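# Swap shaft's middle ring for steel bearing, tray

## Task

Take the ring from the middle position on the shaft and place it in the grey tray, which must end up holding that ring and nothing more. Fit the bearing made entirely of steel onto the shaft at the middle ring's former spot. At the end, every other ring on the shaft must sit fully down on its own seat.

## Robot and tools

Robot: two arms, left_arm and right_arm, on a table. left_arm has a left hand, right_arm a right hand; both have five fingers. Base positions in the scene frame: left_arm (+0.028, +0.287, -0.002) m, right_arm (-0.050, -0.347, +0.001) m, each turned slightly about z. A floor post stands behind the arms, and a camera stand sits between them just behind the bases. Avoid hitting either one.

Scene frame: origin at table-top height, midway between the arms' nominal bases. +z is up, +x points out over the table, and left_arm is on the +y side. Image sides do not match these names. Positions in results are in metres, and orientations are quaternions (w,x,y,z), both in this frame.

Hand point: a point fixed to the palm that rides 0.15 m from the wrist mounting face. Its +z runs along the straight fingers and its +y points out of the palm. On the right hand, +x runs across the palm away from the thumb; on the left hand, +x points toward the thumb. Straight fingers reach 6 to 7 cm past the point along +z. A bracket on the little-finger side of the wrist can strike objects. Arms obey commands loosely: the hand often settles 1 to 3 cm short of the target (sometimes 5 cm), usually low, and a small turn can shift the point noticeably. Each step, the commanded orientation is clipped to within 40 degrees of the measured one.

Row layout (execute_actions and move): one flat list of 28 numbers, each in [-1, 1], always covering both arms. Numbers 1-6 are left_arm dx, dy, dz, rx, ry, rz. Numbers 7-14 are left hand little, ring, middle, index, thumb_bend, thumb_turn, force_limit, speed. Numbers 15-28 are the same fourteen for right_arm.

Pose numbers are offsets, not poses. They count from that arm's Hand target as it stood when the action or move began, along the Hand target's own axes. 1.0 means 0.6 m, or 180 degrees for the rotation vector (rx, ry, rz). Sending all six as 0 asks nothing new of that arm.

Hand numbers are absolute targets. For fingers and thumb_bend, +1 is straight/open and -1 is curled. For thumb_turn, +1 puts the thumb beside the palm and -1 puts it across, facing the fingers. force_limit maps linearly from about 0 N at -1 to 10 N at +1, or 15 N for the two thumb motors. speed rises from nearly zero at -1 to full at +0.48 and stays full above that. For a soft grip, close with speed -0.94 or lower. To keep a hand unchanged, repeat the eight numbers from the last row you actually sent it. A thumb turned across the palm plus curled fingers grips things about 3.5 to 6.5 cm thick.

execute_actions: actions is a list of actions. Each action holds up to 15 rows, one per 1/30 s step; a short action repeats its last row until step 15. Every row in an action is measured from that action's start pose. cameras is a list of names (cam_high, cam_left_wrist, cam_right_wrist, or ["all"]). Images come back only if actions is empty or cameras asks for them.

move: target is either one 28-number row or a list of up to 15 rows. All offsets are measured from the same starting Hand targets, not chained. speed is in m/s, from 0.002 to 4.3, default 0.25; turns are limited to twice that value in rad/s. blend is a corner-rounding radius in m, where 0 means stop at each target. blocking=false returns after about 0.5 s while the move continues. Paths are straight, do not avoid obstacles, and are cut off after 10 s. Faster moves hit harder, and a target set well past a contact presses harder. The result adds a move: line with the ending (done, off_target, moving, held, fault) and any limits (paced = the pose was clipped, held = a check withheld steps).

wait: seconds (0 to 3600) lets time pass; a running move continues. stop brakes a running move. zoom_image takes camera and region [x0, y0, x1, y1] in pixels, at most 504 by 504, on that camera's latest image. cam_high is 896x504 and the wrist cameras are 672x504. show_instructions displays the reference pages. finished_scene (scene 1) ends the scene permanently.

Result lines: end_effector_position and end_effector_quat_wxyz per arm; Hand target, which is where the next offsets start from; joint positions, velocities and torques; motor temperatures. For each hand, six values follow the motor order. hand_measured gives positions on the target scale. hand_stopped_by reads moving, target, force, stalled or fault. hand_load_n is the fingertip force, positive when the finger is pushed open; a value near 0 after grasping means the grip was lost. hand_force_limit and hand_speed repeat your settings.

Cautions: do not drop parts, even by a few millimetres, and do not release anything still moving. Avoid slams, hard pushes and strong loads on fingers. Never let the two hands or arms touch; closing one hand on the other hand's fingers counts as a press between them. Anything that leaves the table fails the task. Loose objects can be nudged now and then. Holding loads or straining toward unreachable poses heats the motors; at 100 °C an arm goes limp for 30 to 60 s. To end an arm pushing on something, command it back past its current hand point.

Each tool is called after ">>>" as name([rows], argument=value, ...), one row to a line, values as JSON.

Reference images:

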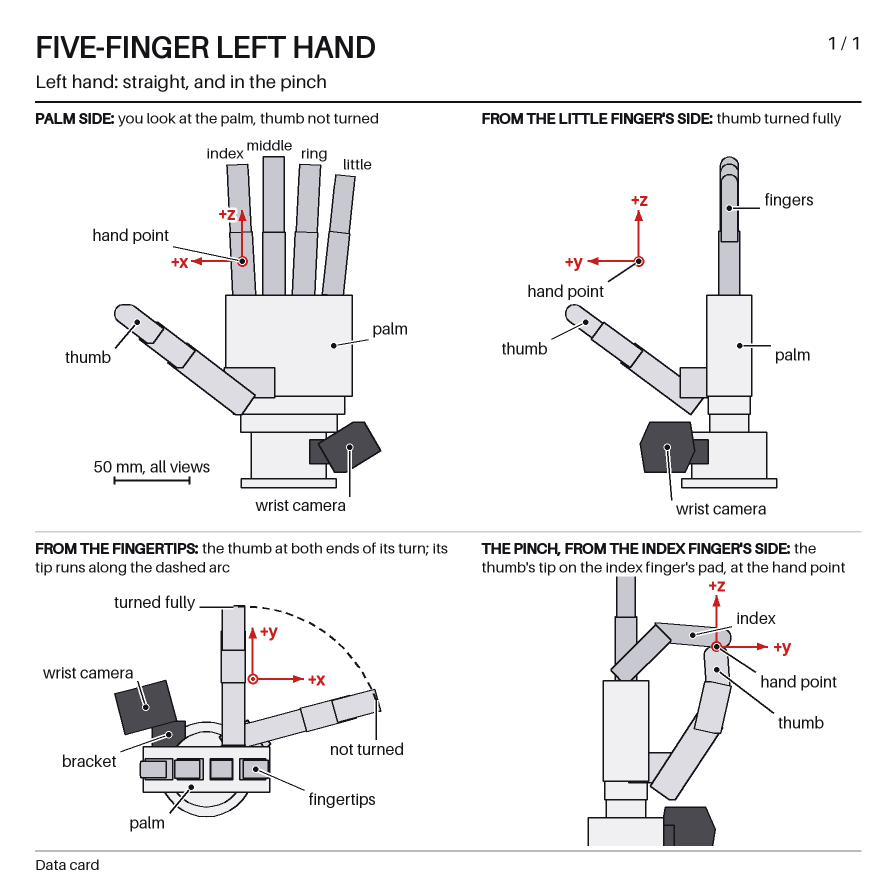

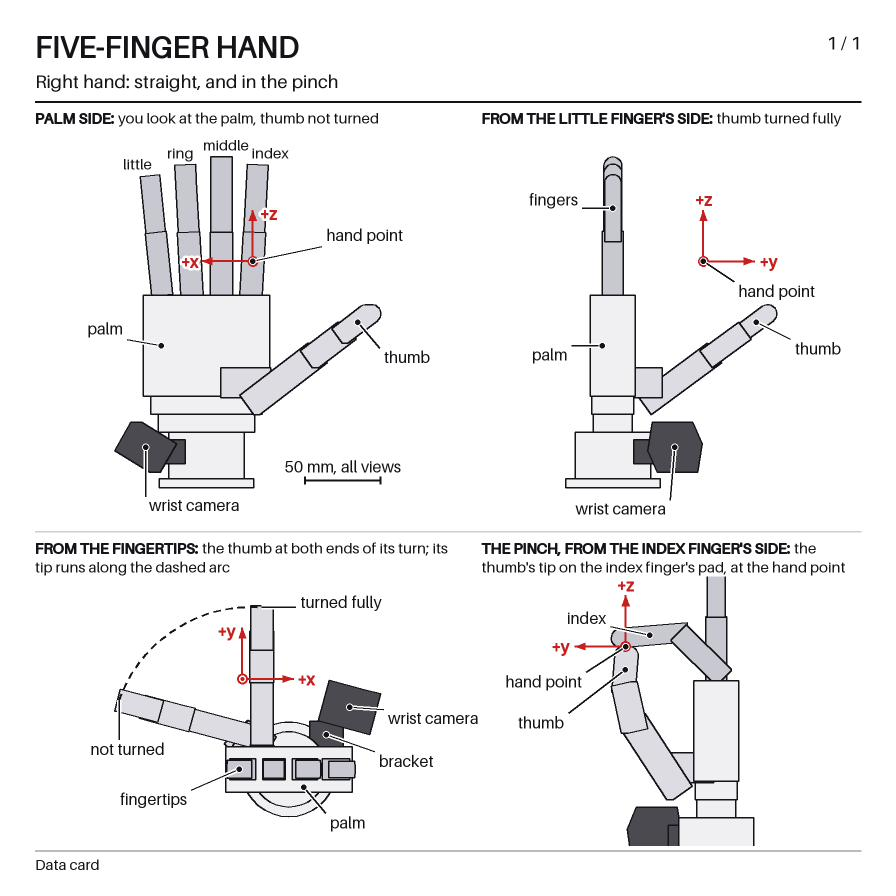

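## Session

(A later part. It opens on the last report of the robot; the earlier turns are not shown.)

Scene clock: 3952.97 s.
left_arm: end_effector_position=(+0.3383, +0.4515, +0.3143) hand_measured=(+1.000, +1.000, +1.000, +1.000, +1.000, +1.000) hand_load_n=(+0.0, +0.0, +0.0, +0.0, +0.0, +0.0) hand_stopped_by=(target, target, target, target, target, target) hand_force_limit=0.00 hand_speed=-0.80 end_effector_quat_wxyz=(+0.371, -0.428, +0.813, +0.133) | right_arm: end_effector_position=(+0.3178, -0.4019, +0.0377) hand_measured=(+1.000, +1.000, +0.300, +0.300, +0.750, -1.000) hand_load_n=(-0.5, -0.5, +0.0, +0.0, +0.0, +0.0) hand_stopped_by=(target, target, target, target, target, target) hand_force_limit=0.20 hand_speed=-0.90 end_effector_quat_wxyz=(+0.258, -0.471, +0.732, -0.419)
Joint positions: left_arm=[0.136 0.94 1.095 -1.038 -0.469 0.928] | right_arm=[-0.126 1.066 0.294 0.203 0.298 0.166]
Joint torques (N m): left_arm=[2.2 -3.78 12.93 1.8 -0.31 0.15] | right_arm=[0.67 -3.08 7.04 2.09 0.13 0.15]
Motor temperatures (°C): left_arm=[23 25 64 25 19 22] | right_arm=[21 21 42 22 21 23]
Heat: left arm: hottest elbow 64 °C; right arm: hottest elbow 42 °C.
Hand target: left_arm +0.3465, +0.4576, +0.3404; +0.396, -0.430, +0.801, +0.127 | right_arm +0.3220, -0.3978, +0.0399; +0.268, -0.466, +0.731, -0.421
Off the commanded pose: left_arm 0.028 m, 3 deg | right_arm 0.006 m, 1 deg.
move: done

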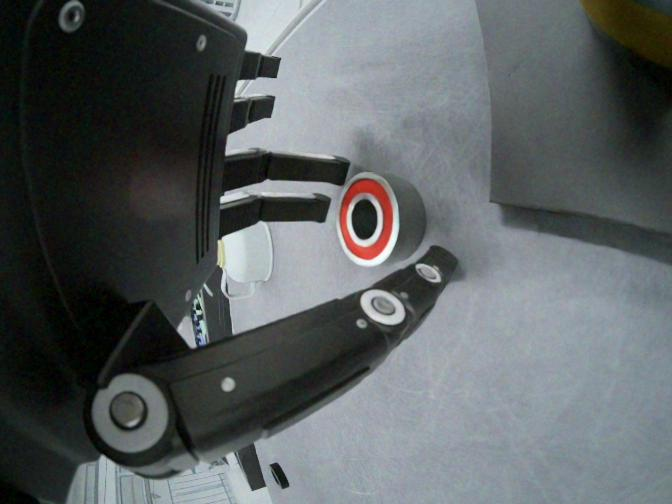

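>>> move(target=[0,0,0,0,0,0,1,1,1,1,1,1,0,-0.8, 0,0,0,0,0,0,1,1,-0.1,-0.1,0.35,-1,0.1,-0.92], speed=0.03, cameras=["cam_right_wrist"])

>>> move(target=[0,0,0,0,0,0,1,1,1,1,1,1,0,-0.8, 0,0,0,0,0,0,1,1,-0.2,-0.2,0.3,-1,0.35,-0.9], speed=0.03, cameras=["cam_right_wrist"])

>>> zoom_image(camera="cam_right_wrist", region=[320, 150, 480, 280])

Scene clock: 3967.17 s.
left_arm: end_effector_position=(+0.3383, +0.4515, +0.3143) hand_measured=(+1.000, +1.000, +1.000, +1.000, +1.000, +1.000) hand_load_n=(+0.0, +0.0, +0.0, +0.0, +0.0, +0.0) hand_stopped_by=(target, target, target, target, target, target) hand_force_limit=0.00 hand_speed=-0.80 end_effector_quat_wxyz=(+0.371, -0.428, +0.813, +0.133) | right_arm: end_effector_position=(+0.3179, -0.4020, +0.0377) hand_measured=(+1.000, +1.000, +0.026, -0.018, +0.604, -1.000) hand_load_n=(+0.0, +0.0, +5.5, +6.0, +10.5, -0.5) hand_stopped_by=(target, target, force, force, force, target) hand_force_limit=0.10 hand_speed=-0.92 end_effector_quat_wxyz=(+0.258, -0.471, +0.732, -0.420)
Joint positions: left_arm=[0.136 0.94 1.095 -1.038 -0.469 0.928] | right_arm=[-0.126 1.066 0.294 0.204 0.299 0.166]
Joint torques (N m): left_arm=[2.2 -3.78 12.92 1.8 -0.31 0.14] | right_arm=[0.73 -3.08 7.05 2.04 0.1 0.15]
Motor temperatures (°C): left_arm=[23 25 64 25 19 22] | right_arm=[21 21 41 22 21 23]
Heat: left arm: hottest elbow 64 °C; right arm: hottest elbow 41 °C.
Hand target: left_arm +0.3465, +0.4576, +0.3404; +0.396, -0.430, +0.801, +0.127 | right_arm +0.3220, -0.3979, +0.0397; +0.268, -0.466, +0.731, -0.421
Off the commanded pose: left_arm 0.028 m, 3 deg | right_arm 0.006 m, 1 deg.
move: done

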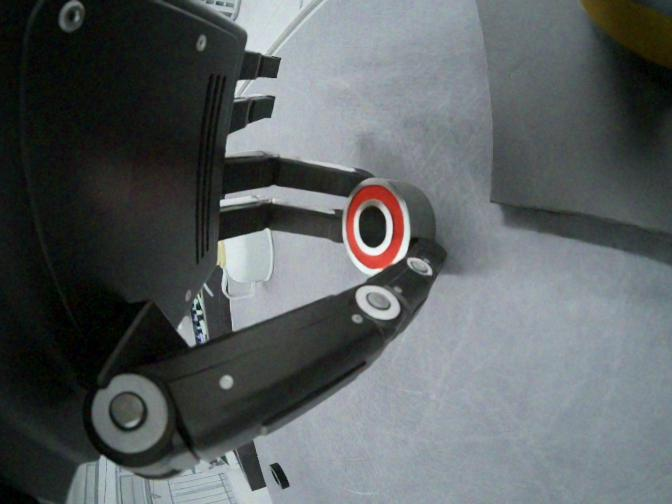

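Scene clock: 3967.67 s.
left_arm: end_effector_position=(+0.3383, +0.4515, +0.3143) hand_measured=(+1.000, +1.000, +1.000, +1.000, +1.000, +1.000) hand_load_n=(+0.0, +0.0, +0.0, +0.0, +0.0, +0.0) hand_stopped_by=(target, target, target, target, target, target) hand_force_limit=0.00 hand_speed=-0.80 end_effector_quat_wxyz=(+0.371, -0.428, +0.813, +0.133) | right_arm: end_effector_position=(+0.3181, -0.4020, +0.0379) hand_measured=(+1.000, +1.000, +0.020, -0.034, +0.606, -1.000) hand_load_n=(+0.0, +0.0, +6.0, +8.5, +13.5, -0.5) hand_stopped_by=(target, target, force, force, force, target) hand_force_limit=0.35 hand_speed=-0.90 end_effector_quat_wxyz=(+0.258, -0.470, +0.732, -0.420)
Joint positions: left_arm=[0.136 0.94 1.095 -1.038 -0.469 0.928] | right_arm=[-0.126 1.066 0.294 0.205 0.299 0.166]
Joint torques (N m): left_arm=[2.2 -3.78 12.93 1.8 -0.31 0.15] | right_arm=[0.73 -3.08 7.06 1.99 0.11 0.15]
Motor temperatures (°C): left_arm=[23 25 64 25 19 22] | right_arm=[21 21 41 22 21 23]
Heat: left arm: hottest elbow 64 °C; right arm: hottest elbow 41 °C.
Hand target: left_arm +0.3465, +0.4576, +0.3404; +0.396, -0.430, +0.801, +0.127 | right_arm +0.3220, -0.3979, +0.0398; +0.268, -0.466, +0.731, -0.421
Off the commanded pose: left_arm 0.028 m, 3 deg | right_arm 0.006 m, 1 deg.
move: done

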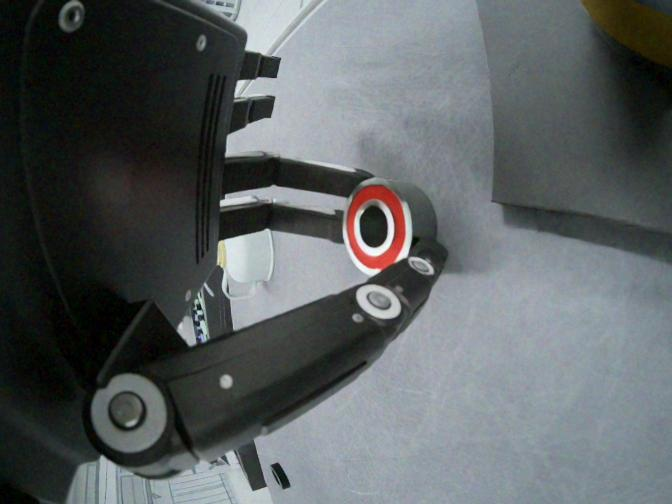

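Scaled by 3.150 from the camera's image (finer frame: 960x720).

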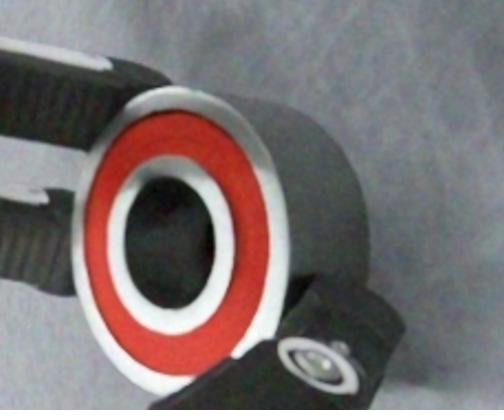

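>>> move([
  [0,0,0,0,0,0,1,1,1,1,1,1,0,-0.8, 0.0004,-0.0508,-0.0121,0,0,0,1,1,-0.2,-0.2,0.3,-1,0.35,-0.9],
  [0,0,0,0,0,0,1,1,1,1,1,1,0,-0.8, 0.0004,-0.224,-0.1121,0,0,0,1,1,-0.2,-0.2,0.3,-1,0.35,-0.9],
], speed=0.1, blend=0.01, cameras=["cam_high","cam_right_wrist"])

>>> zoom_image(camera="cam_right_wrist", region=[320, 150, 480, 280])

Scene clock: 3983.47 s.
left_arm: end_effector_position=(+0.3383, +0.4515, +0.3143) hand_measured=(+1.000, +1.000, +1.000, +1.000, +1.000, +1.000) hand_load_n=(-0.5, +0.0, +0.0, +0.0, +0.0, +0.0) hand_stopped_by=(target, target, target, target, target, target) hand_force_limit=0.00 hand_speed=-0.80 end_effector_quat_wxyz=(+0.371, -0.428, +0.813, +0.133) | right_arm: end_effector_position=(+0.3139, -0.3999, +0.1540) hand_measured=(+1.000, +1.000, +0.020, -0.034, +0.606, -1.000) hand_load_n=(+0.0, +0.0, +6.0, +8.5, +13.5, -0.5) hand_stopped_by=(target, target, force, force, force, target) hand_force_limit=0.35 hand_speed=-0.90 end_effector_quat_wxyz=(+0.246, -0.481, +0.737, -0.406)
Joint positions: left_arm=[0.136 0.94 1.095 -1.038 -0.469 0.928] | right_arm=[-0.126 0.798 0.544 -0.356 0.29 0.166]
Joint torques (N m): left_arm=[2.2 -3.78 12.92 1.81 -0.31 0.15] | right_arm=[-0.26 -3.25 13.49 0.88 -0.01 0.05]
Motor temperatures (°C): left_arm=[23 25 64 25 19 22] | right_arm=[21 21 42 22 21 23]
Heat: left arm: hottest elbow 64 °C; right arm: hottest elbow 42 °C.
Hand target: left_arm +0.3465, +0.4576, +0.3404; +0.396, -0.430, +0.801, +0.127 | right_arm +0.3304, -0.4020, +0.1898; +0.268, -0.466, +0.731, -0.421
Off the commanded pose: left_arm 0.028 m, 3 deg | right_arm 0.039 m, 4 deg.
move: off_target (right_arm)

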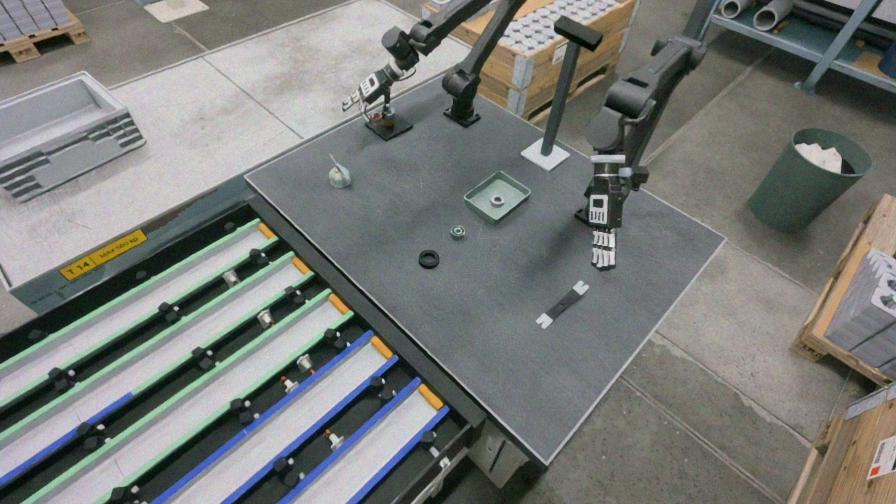

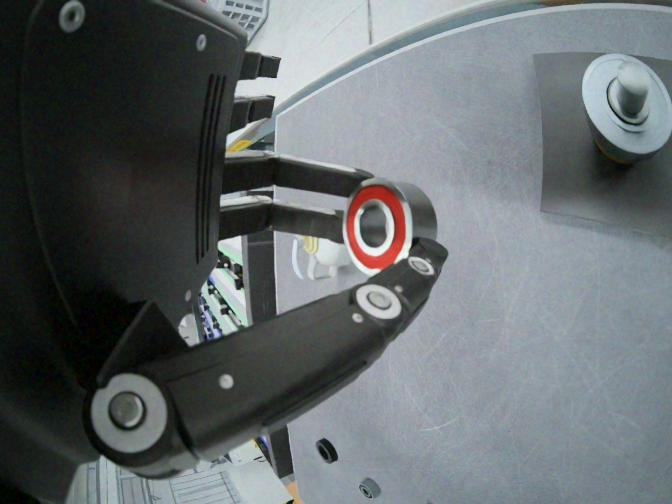

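Scaled by 3.150 from the camera's image (finer frame: 960x720).

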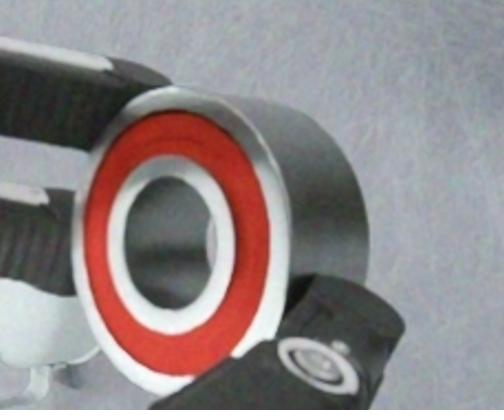

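>>> move(target=[0,0,0,0,0,0,1,1,1,1,1,1,0,-0.8, 0.2032,0.0372,-0.1311,0,0,0,1,1,-0.2,-0.2,0.3,-1,0.35,-0.9], speed=0.12, cameras=["cam_high","cam_right_wrist"])

>>> zoom_image(camera="cam_high", region=[366, 80, 410, 130])

>>> zoom_image(camera="cam_right_wrist", region=[340, 160, 480, 280])

Scene clock: 4002.27 s.
left_arm: end_effector_position=(+0.3383, +0.4515, +0.3143) hand_measured=(+1.000, +1.000, +1.000, +1.000, +1.000, +1.000) hand_load_n=(+0.0, +0.0, +0.0, +0.0, +0.0, +0.0) hand_stopped_by=(target, target, target, target, target, target) hand_force_limit=0.00 hand_speed=-0.80 end_effector_quat_wxyz=(+0.371, -0.428, +0.813, +0.133) | right_arm: end_effector_position=(+0.2092, -0.4749, +0.2032) hand_measured=(+1.000, +1.000, +0.020, -0.034, +0.606, -1.000) hand_load_n=(+0.0, +0.0, +6.0, +8.5, +13.5, -0.5) hand_stopped_by=(target, target, force, force, force, target) hand_force_limit=0.35 hand_speed=-0.90 end_effector_quat_wxyz=(+0.272, -0.465, +0.734, -0.413)
Joint positions: left_arm=[0.136 0.94 1.095 -1.038 -0.469 0.928] | right_arm=[-0.717 0.466 0.544 -0.629 -0.226 -0.12]
Joint torques (N m): left_arm=[2.2 -3.78 12.93 1.8 -0.31 0.15] | right_arm=[-1.14 0.32 10.44 0.94 -0.3 -0.2]
Motor temperatures (°C): left_arm=[23 25 64 25 19 22] | right_arm=[21 21 48 21 21 23]
Heat: left arm: hottest elbow 64 °C; right arm: hottest elbow 48 °C.
Hand target: left_arm +0.3465, +0.4576, +0.3404; +0.396, -0.430, +0.801, +0.127 | right_arm +0.2071, -0.4789, +0.2101; +0.268, -0.466, +0.731, -0.421
Off the commanded pose: left_arm 0.028 m, 3 deg | right_arm 0.008 m, 1 deg.
move: done

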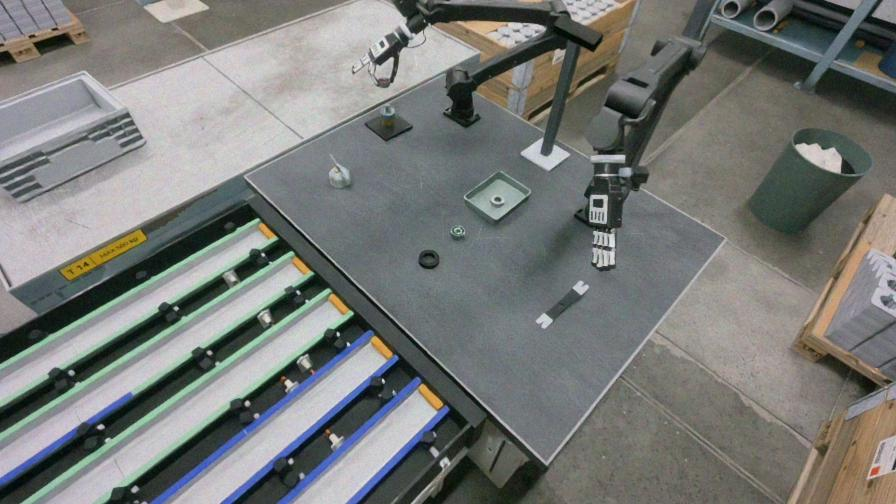

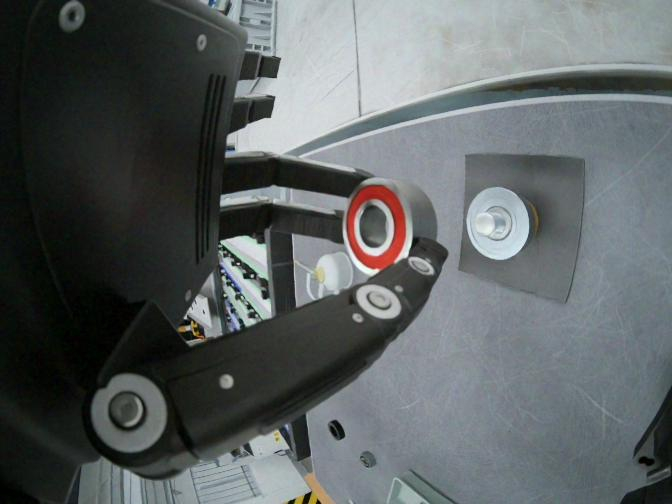

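Scaled by 10.080 from the camera's image (finer frame: 1280x720).

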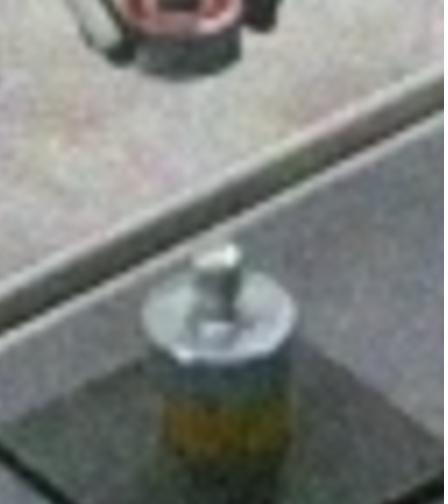

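Scaled by 3.600 from the camera's image (finer frame: 960x720).

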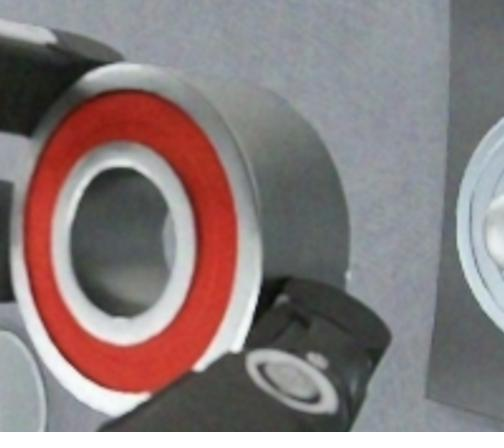

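>>> move(target=[0,0,0,0,0,0,1,1,1,1,1,1,0,-0.8, 0.0028,0.0752,0.0364,0,0,0,1,1,-0.2,-0.2,0.3,-1,0.35,-0.9], speed=0.08, cameras=["cam_high","cam_right_wrist"])

>>> zoom_image(camera="cam_high", region=[376, 90, 400, 118])

>>> zoom_image(camera="cam_right_wrist", region=[340, 160, 480, 280])

Scene clock: 4013.67 s.
left_arm: end_effector_position=(+0.3383, +0.4515, +0.3143) hand_measured=(+1.000, +1.000, +1.000, +1.000, +1.000, +1.000) hand_load_n=(+0.0, +0.0, +0.0, +0.0, +0.0, +0.0) hand_stopped_by=(target, target, target, target, target, target) hand_force_limit=0.00 hand_speed=-0.80 end_effector_quat_wxyz=(+0.371, -0.428, +0.813, +0.133) | right_arm: end_effector_position=(+0.2003, -0.4709, +0.1501) hand_measured=(+1.000, +1.000, +0.020, -0.034, +0.606, -1.000) hand_load_n=(+0.0, +0.0, +6.0, +8.5, +13.5, -0.5) hand_stopped_by=(target, target, force, force, force, target) hand_force_limit=0.35 hand_speed=-0.90 end_effector_quat_wxyz=(+0.268, -0.467, +0.741, -0.401)
Joint positions: left_arm=[0.136 0.94 1.095 -1.038 -0.469 0.928] | right_arm=[-0.734 0.447 0.417 -0.554 -0.241 -0.13]
Joint torques (N m): left_arm=[2.14 -3.78 12.92 1.8 -0.31 0.15] | right_arm=[-1.08 0.32 9.98 2.22 -0.3 -0.22]
Motor temperatures (°C): left_arm=[23 25 64 25 19 22] | right_arm=[21 21 49 21 21 23]
Heat: left arm: hottest elbow 64 °C; right arm: hottest elbow 49 °C.
Hand target: left_arm +0.3465, +0.4576, +0.3404; +0.396, -0.430, +0.801, +0.127 | right_arm +0.2029, -0.4789, +0.1600; +0.268, -0.466, +0.731, -0.421
Off the commanded pose: left_arm 0.028 m, 3 deg | right_arm 0.013 m, 3 deg.
move: off_target (right_arm)

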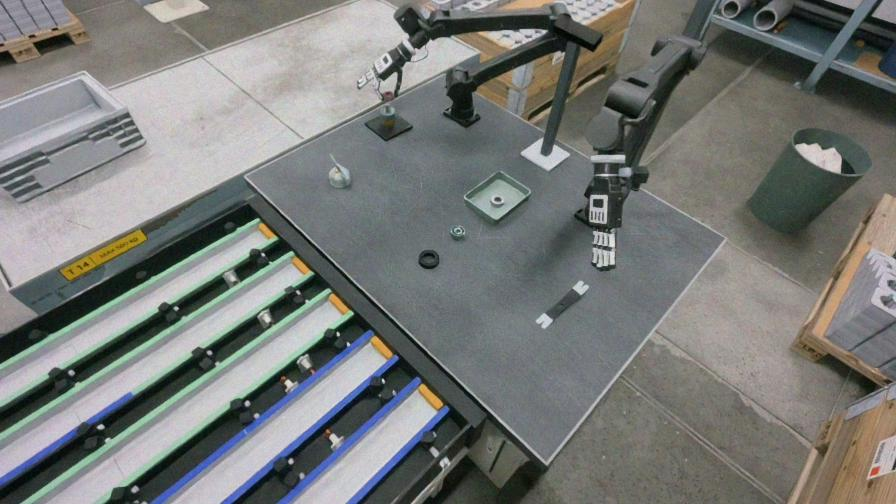

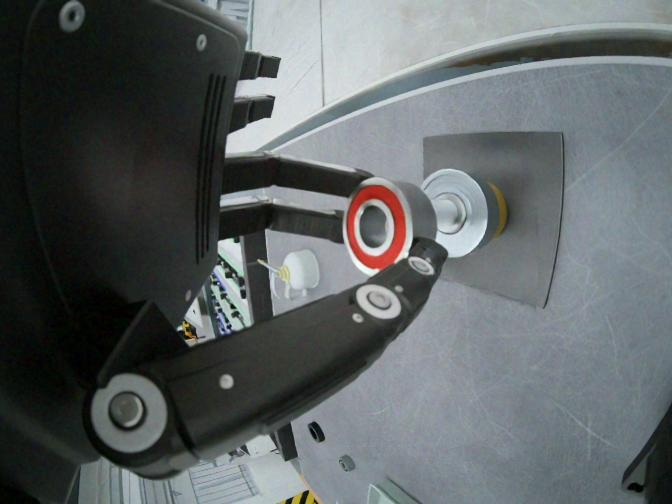

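Scaled by 18.000 from the camera's image (finer frame: 1280x720).

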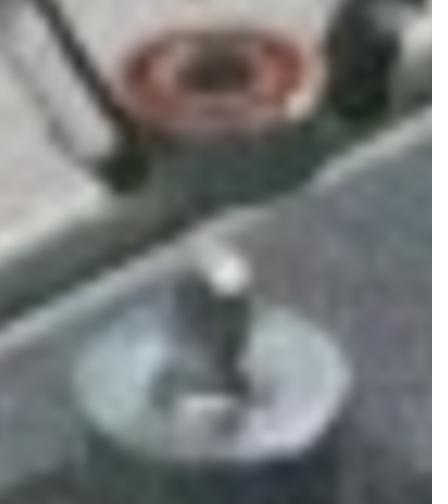

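Scaled by 3.600 from the camera's image (finer frame: 960x720).

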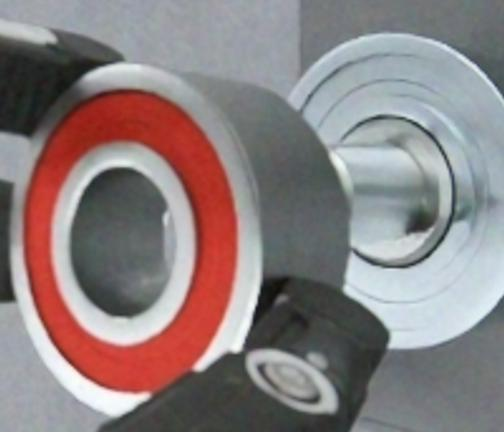

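>>> move(target=[0,0,0,0,0,0,1,1,1,1,1,1,0,-0.8, 0.007,0.0129,0.0176,0,0,-0.01,1,1,-0.2,-0.2,0.3,-1,0.35,-0.9], speed=0.05, cameras=["cam_high","cam_right_wrist"])

>>> zoom_image(camera="cam_high", region=[376, 90, 400, 118])

>>> zoom_image(camera="cam_right_wrist", region=[340, 160, 480, 280])

Scene clock: 4037.90 s.
left_arm: end_effector_position=(+0.3383, +0.4515, +0.3143) hand_measured=(+1.000, +1.000, +1.000, +1.000, +1.000, +1.000) hand_load_n=(+0.0, +0.0, +0.0, +0.0, +0.0, +0.0) hand_stopped_by=(target, target, target, target, target, target) hand_force_limit=0.00 hand_speed=-0.80 end_effector_quat_wxyz=(+0.371, -0.428, +0.813, +0.133) | right_arm: end_effector_position=(+0.2033, -0.4768, +0.1417) hand_measured=(+1.000, +1.000, +0.020, -0.034, +0.606, -1.000) hand_load_n=(+0.0, +0.0, +5.5, +8.0, +13.5, -0.5) hand_stopped_by=(target, target, force, force, force, target) hand_force_limit=0.35 hand_speed=-0.90 end_effector_quat_wxyz=(+0.263, -0.478, +0.731, -0.410)
Joint positions: left_arm=[0.136 0.94 1.095 -1.038 -0.469 0.928] | right_arm=[-0.738 0.467 0.394 -0.5 -0.244 -0.163]
Joint torques (N m): left_arm=[2.14 -3.78 12.93 1.8 -0.31 0.15] | right_arm=[-1.14 1.14 9.87 2.21 -0.31 -0.2]
Motor temperatures (°C): left_arm=[23 25 64 25 19 22] | right_arm=[21 21 46 22 21 23]
Heat: left arm: hottest elbow 64 °C; right arm: hottest elbow 46 °C.
Hand target: left_arm +0.3465, +0.4576, +0.3404; +0.396, -0.430, +0.801, +0.127 | right_arm +0.2058, -0.4850, +0.1480; +0.261, -0.477, +0.724, -0.425
Off the commanded pose: left_arm 0.028 m, 3 deg | right_arm 0.010 m, 2 deg.
move: done

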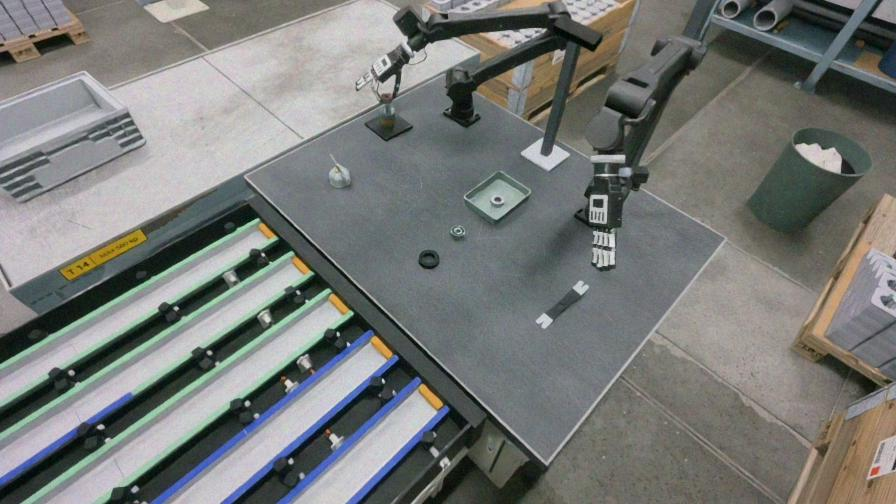

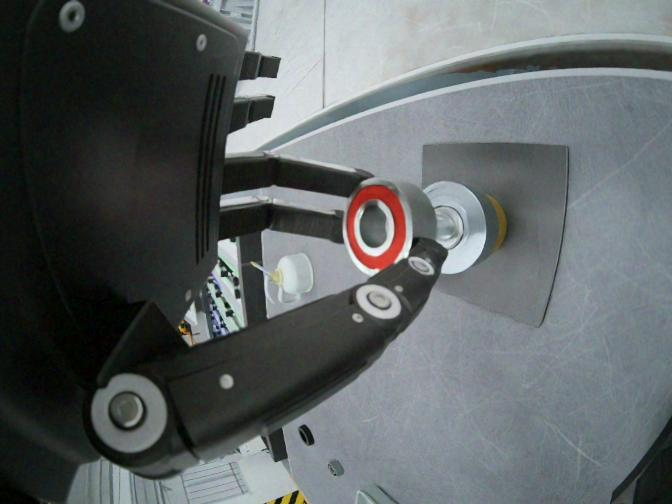

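Scaled by 18.000 from the camera's image (finer frame: 1280x720).

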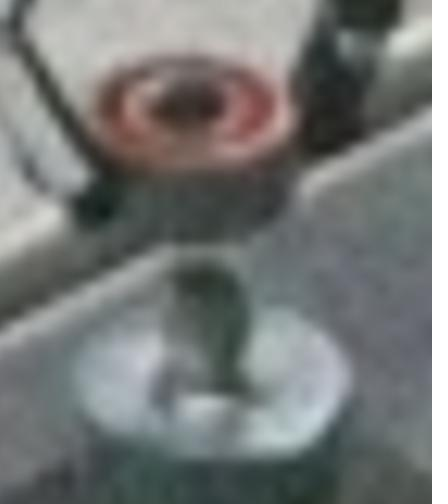

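Scaled by 3.600 from the camera's image (finer frame: 960x720).

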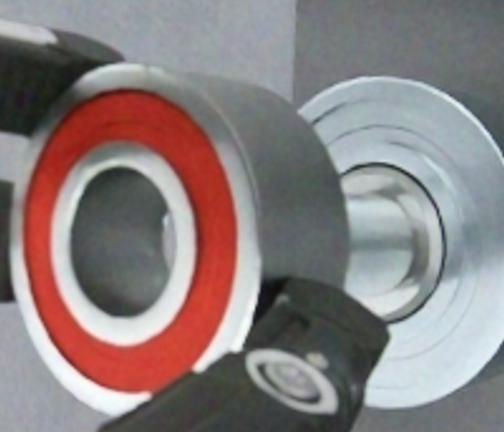

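>>> move(target=[0,0,0,0,0,0,1,1,1,1,1,1,0,-0.8, 0,0.0115,0.0067,0,0,0,1,1,-0.2,-0.2,0.3,-1,0.35,-0.9], speed=0.04, cameras=["cam_high","cam_right_wrist"])

>>> zoom_image(camera="cam_high", region=[376, 90, 400, 118])

>>> zoom_image(camera="cam_right_wrist", region=[340, 160, 480, 280])

Scene clock: 4055.80 s.
left_arm: end_effector_position=(+0.3383, +0.4515, +0.3143) hand_measured=(+1.000, +1.000, +1.000, +1.000, +1.000, +1.000) hand_load_n=(+0.0, +0.0, +0.0, +0.0, +0.0, +0.0) hand_stopped_by=(target, target, target, target, target, target) hand_force_limit=0.00 hand_speed=-0.80 end_effector_quat_wxyz=(+0.371, -0.428, +0.813, +0.133) | right_arm: end_effector_position=(+0.2032, -0.4770, +0.1339) hand_measured=(+1.000, +1.000, +0.020, -0.034, +0.606, -1.000) hand_load_n=(+0.0, +0.0, +6.0, +8.5, +13.5, +0.0) hand_stopped_by=(target, target, force, force, force, target) hand_force_limit=0.35 hand_speed=-0.90 end_effector_quat_wxyz=(+0.263, -0.478, +0.731, -0.410)
Joint positions: left_arm=[0.136 0.94 1.095 -1.038 -0.469 0.928] | right_arm=[-0.74 0.47 0.374 -0.476 -0.246 -0.164]
Joint torques (N m): left_arm=[2.2 -3.78 12.93 1.78 -0.31 0.15] | right_arm=[-1.08 1.14 9.88 2.22 -0.3 -0.22]
Motor temperatures (°C): left_arm=[23 25 64 25 19 22] | right_arm=[21 21 45 22 21 23]
Heat: left arm: hottest elbow 64 °C; right arm: hottest elbow 45 °C.
Hand target: left_arm +0.3465, +0.4576, +0.3404; +0.396, -0.430, +0.801, +0.127 | right_arm +0.2058, -0.4852, +0.1402; +0.261, -0.477, +0.724, -0.425
Off the commanded pose: left_arm 0.028 m, 3 deg | right_arm 0.011 m, 2 deg.
move: off_target (right_arm)

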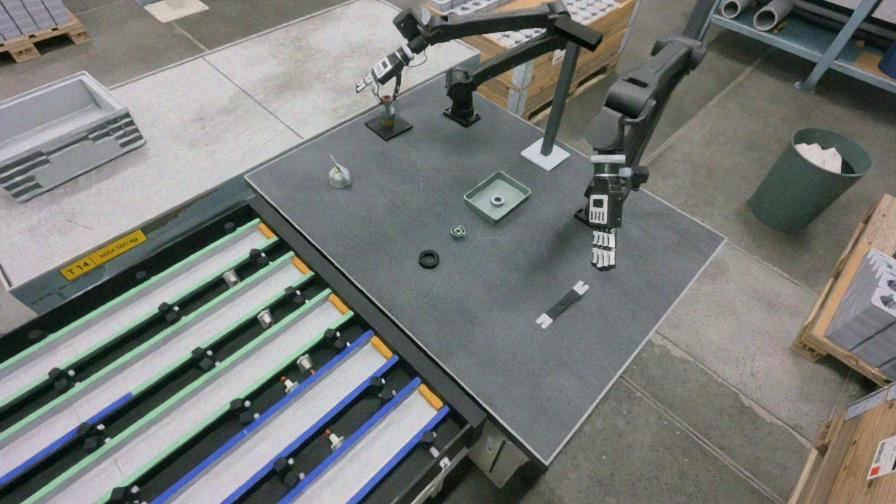

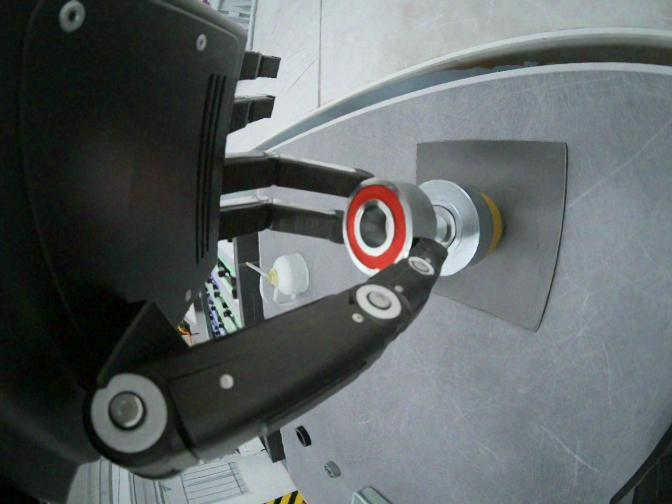

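Scaled by 18.000 from the camera's image (finer frame: 1280x720).

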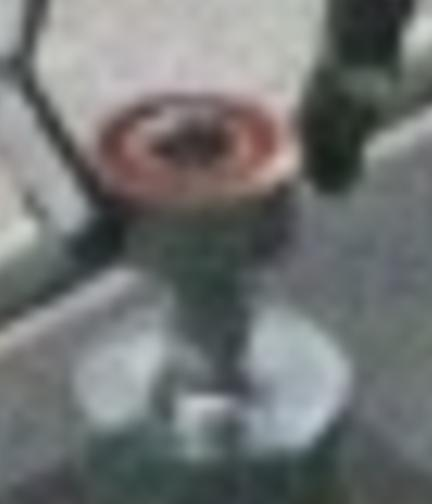

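Scaled by 3.600 from the camera's image (finer frame: 960x720).

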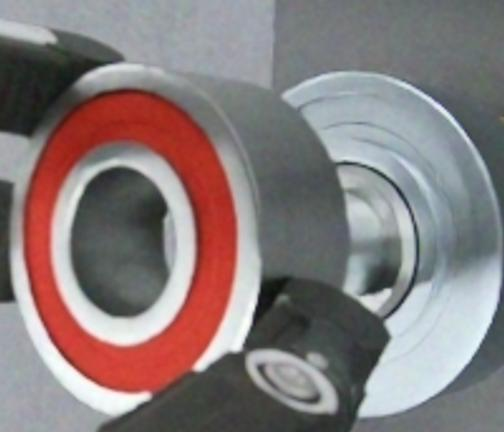

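>>> move(target=[0,0,0,0,0,0,1,1,1,1,1,1,0,-0.8, 0.0003,0.0099,-0.0003,0,0,0,1,1,-0.2,-0.2,0.3,-1,0.35,-0.9], speed=0.04, cameras=["cam_high","cam_right_wrist"])

>>> zoom_image(camera="cam_high", region=[376, 90, 400, 118])

>>> zoom_image(camera="cam_right_wrist", region=[340, 160, 480, 280])

Scene clock: 4078.70 s.
left_arm: end_effector_position=(+0.3383, +0.4515, +0.3143) hand_measured=(+1.000, +1.000, +1.000, +1.000, +1.000, +1.000) hand_load_n=(+0.0, +0.0, +0.0, +0.0, +0.0, +0.0) hand_stopped_by=(target, target, target, target, target, target) hand_force_limit=0.00 hand_speed=-0.80 end_effector_quat_wxyz=(+0.371, -0.428, +0.813, +0.133) | right_arm: end_effector_position=(+0.2005, -0.4760, +0.1262) hand_measured=(+1.000, +1.000, +0.020, -0.034, +0.606, -1.000) hand_load_n=(+0.0, +0.0, +6.0, +8.5, +13.5, -0.5) hand_stopped_by=(target, target, force, force, force, target) hand_force_limit=0.35 hand_speed=-0.90 end_effector_quat_wxyz=(+0.262, -0.478, +0.733, -0.406)
Joint positions: left_arm=[0.136 0.94 1.095 -1.038 -0.469 0.928] | right_arm=[-0.747 0.47 0.359 -0.472 -0.252 -0.168]
Joint torques (N m): left_arm=[2.2 -3.78 12.93 1.8 -0.31 0.14] | right_arm=[-1.2 0.21 9.84 2.18 -0.32 -0.28]
Motor temperatures (°C): left_arm=[23 25 64 25 19 22] | right_arm=[21 21 47 22 21 23]
Heat: left arm: hottest elbow 64 °C; right arm: hottest elbow 47 °C.
Hand target: left_arm +0.3465, +0.4576, +0.3404; +0.396, -0.430, +0.801, +0.127 | right_arm +0.2028, -0.4841, +0.1351; +0.261, -0.477, +0.724, -0.425
Off the commanded pose: left_arm 0.028 m, 3 deg | right_arm 0.012 m, 2 deg.
move: off_target (right_arm)

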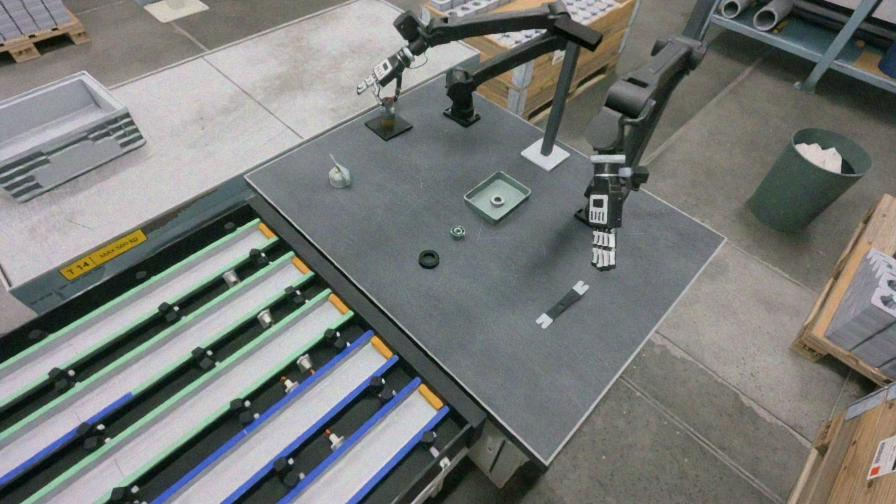

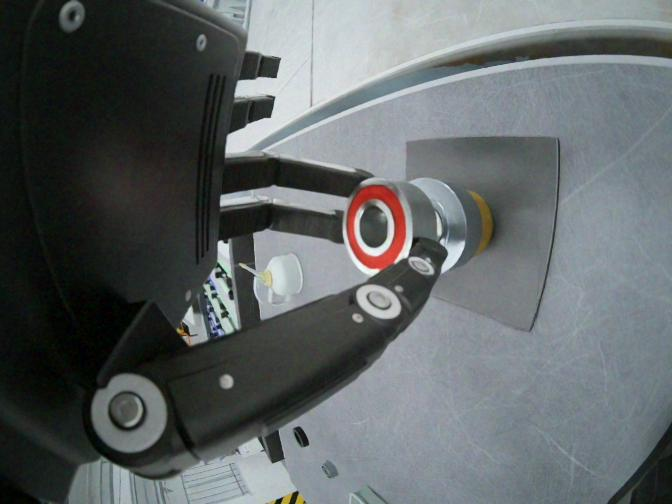

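Scaled by 18.000 from the camera's image (finer frame: 1280x720).

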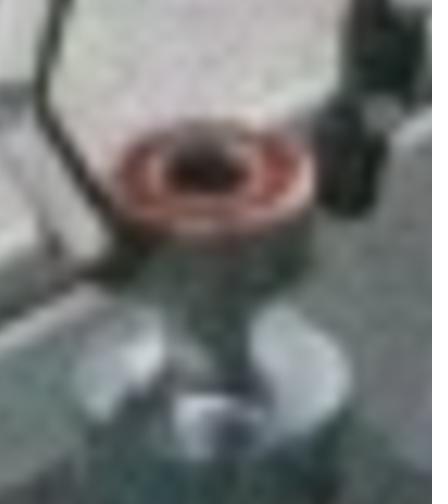

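Scaled by 3.600 from the camera's image (finer frame: 960x720).

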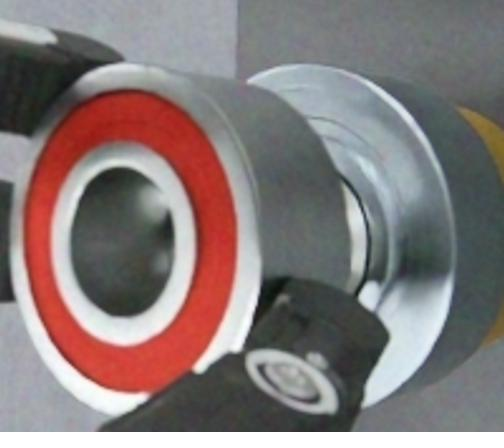

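>>> zoom_image(camera="cam_high", region=[380, 94, 396, 118])

>>> zoom_image(camera="cam_right_wrist", region=[355, 200, 455, 260])

Scaled by 21.000 from the camera's image (finer frame: 1280x720).

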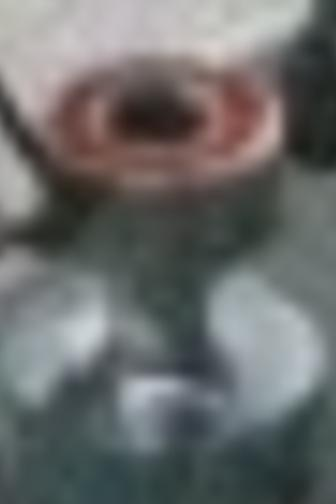

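Scaled by 5.040 from the camera's image (finer frame: 960x720).

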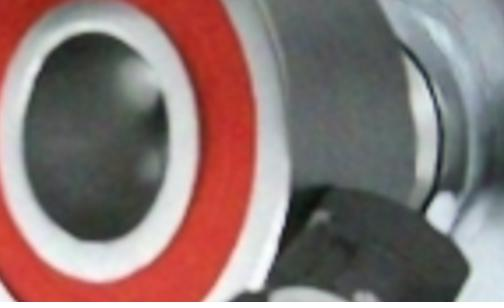

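>>> move(target=[0,0,0,0,0,0,1,1,1,1,1,1,0,-0.8, 0,0.0086,0.005,0,0,0,1,1,-0.2,-0.2,0.3,-1,0.35,-0.9], speed=0.03, cameras=["cam_high","cam_right_wrist"])

>>> zoom_image(camera="cam_high", region=[376, 90, 400, 118])

>>> zoom_image(camera="cam_right_wrist", region=[340, 160, 480, 280])

Scene clock: 4106.87 s.
left_arm: end_effector_position=(+0.3383, +0.4515, +0.3143) hand_measured=(+1.000, +1.000, +1.000, +1.000, +1.000, +1.000) hand_load_n=(+0.0, +0.0, +0.0, +0.0, +0.0, +0.0) hand_stopped_by=(target, target, target, target, target, target) hand_force_limit=0.00 hand_speed=-0.80 end_effector_quat_wxyz=(+0.371, -0.428, +0.813, +0.133) | right_arm: end_effector_position=(+0.2021, -0.4773, +0.1258) hand_measured=(+1.000, +1.000, +0.020, -0.034, +0.606, -1.000) hand_load_n=(+0.0, +0.0, +6.0, +8.0, +13.5, -0.5) hand_stopped_by=(target, target, force, force, force, target) hand_force_limit=0.35 hand_speed=-0.90 end_effector_quat_wxyz=(+0.264, -0.478, +0.730, -0.411)
Joint positions: left_arm=[0.136 0.94 1.095 -1.038 -0.469 0.928] | right_arm=[-0.748 0.47 0.352 -0.453 -0.255 -0.168]
Joint torques (N m): left_arm=[2.14 -3.78 12.93 1.8 -0.31 0.15] | right_arm=[-1.14 0.67 9.26 2.28 -0.25 -0.21]
Motor temperatures (°C): left_arm=[23 24 64 25 19 22] | right_arm=[21 21 48 22 21 23]
Heat: left arm: hottest elbow 64 °C; right arm: hottest elbow 48 °C.
Hand target: left_arm +0.3465, +0.4576, +0.3404; +0.396, -0.430, +0.801, +0.127 | right_arm +0.2027, -0.4843, +0.1291; +0.261, -0.477, +0.724, -0.425
Off the commanded pose: left_arm 0.028 m, 3 deg | right_arm 0.008 m, 2 deg.
move: done

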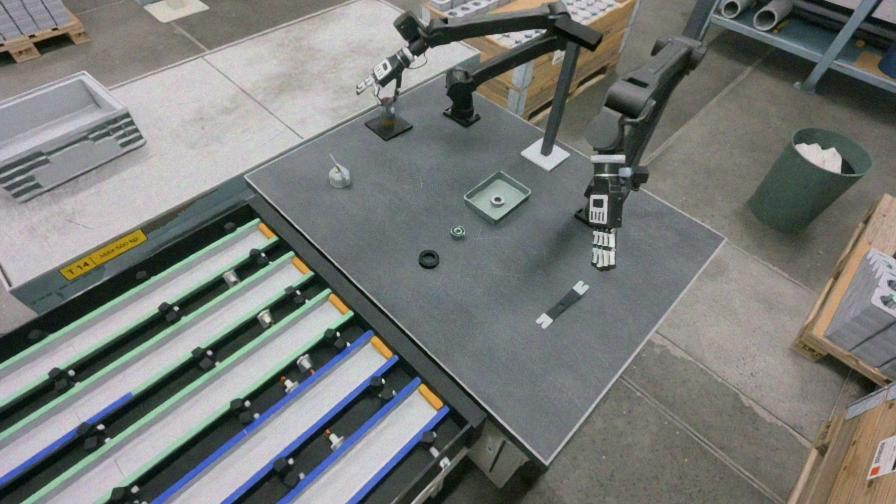

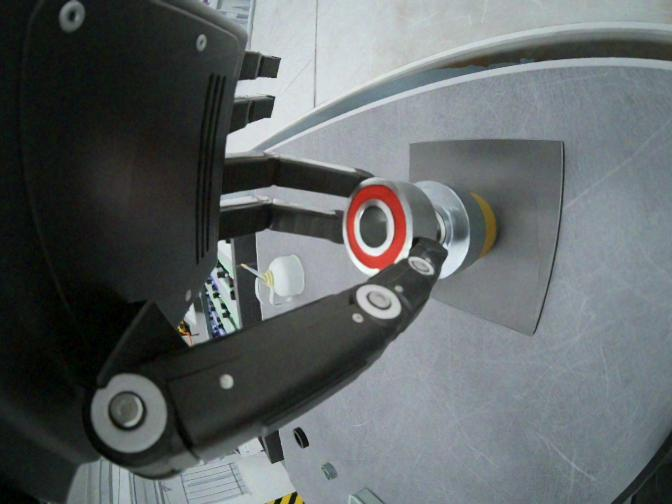

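Scaled by 18.000 from the camera's image (finer frame: 1280x720).

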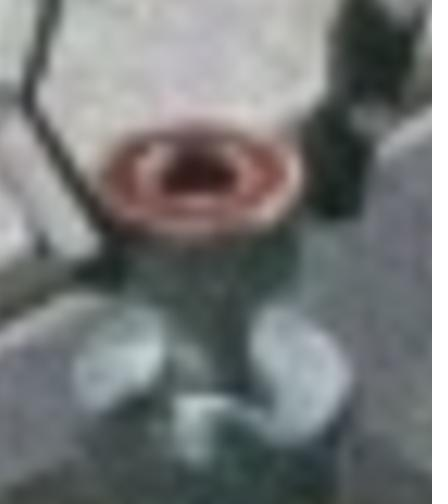

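Scaled by 3.600 from the camera's image (finer frame: 960x720).

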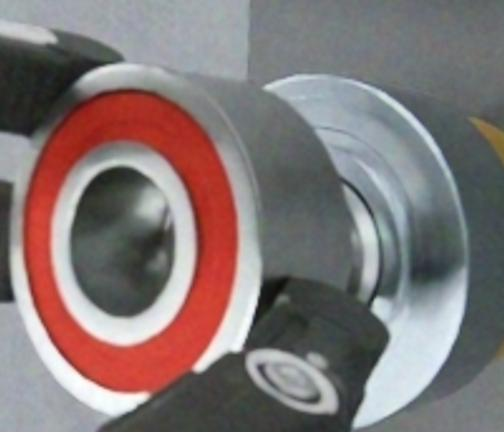

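>>> zoom_image(camera="cam_right_wrist", region=[350, 200, 400, 260])

Scaled by 8.400 from the camera's image (finer frame: 960x720).

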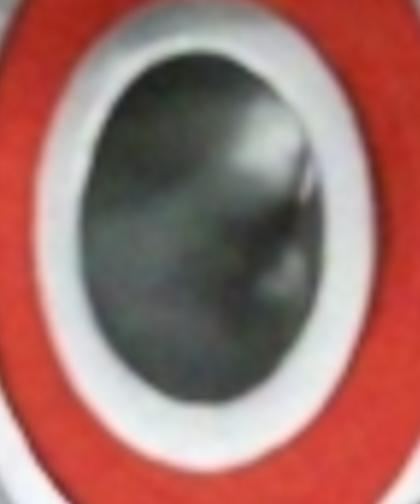

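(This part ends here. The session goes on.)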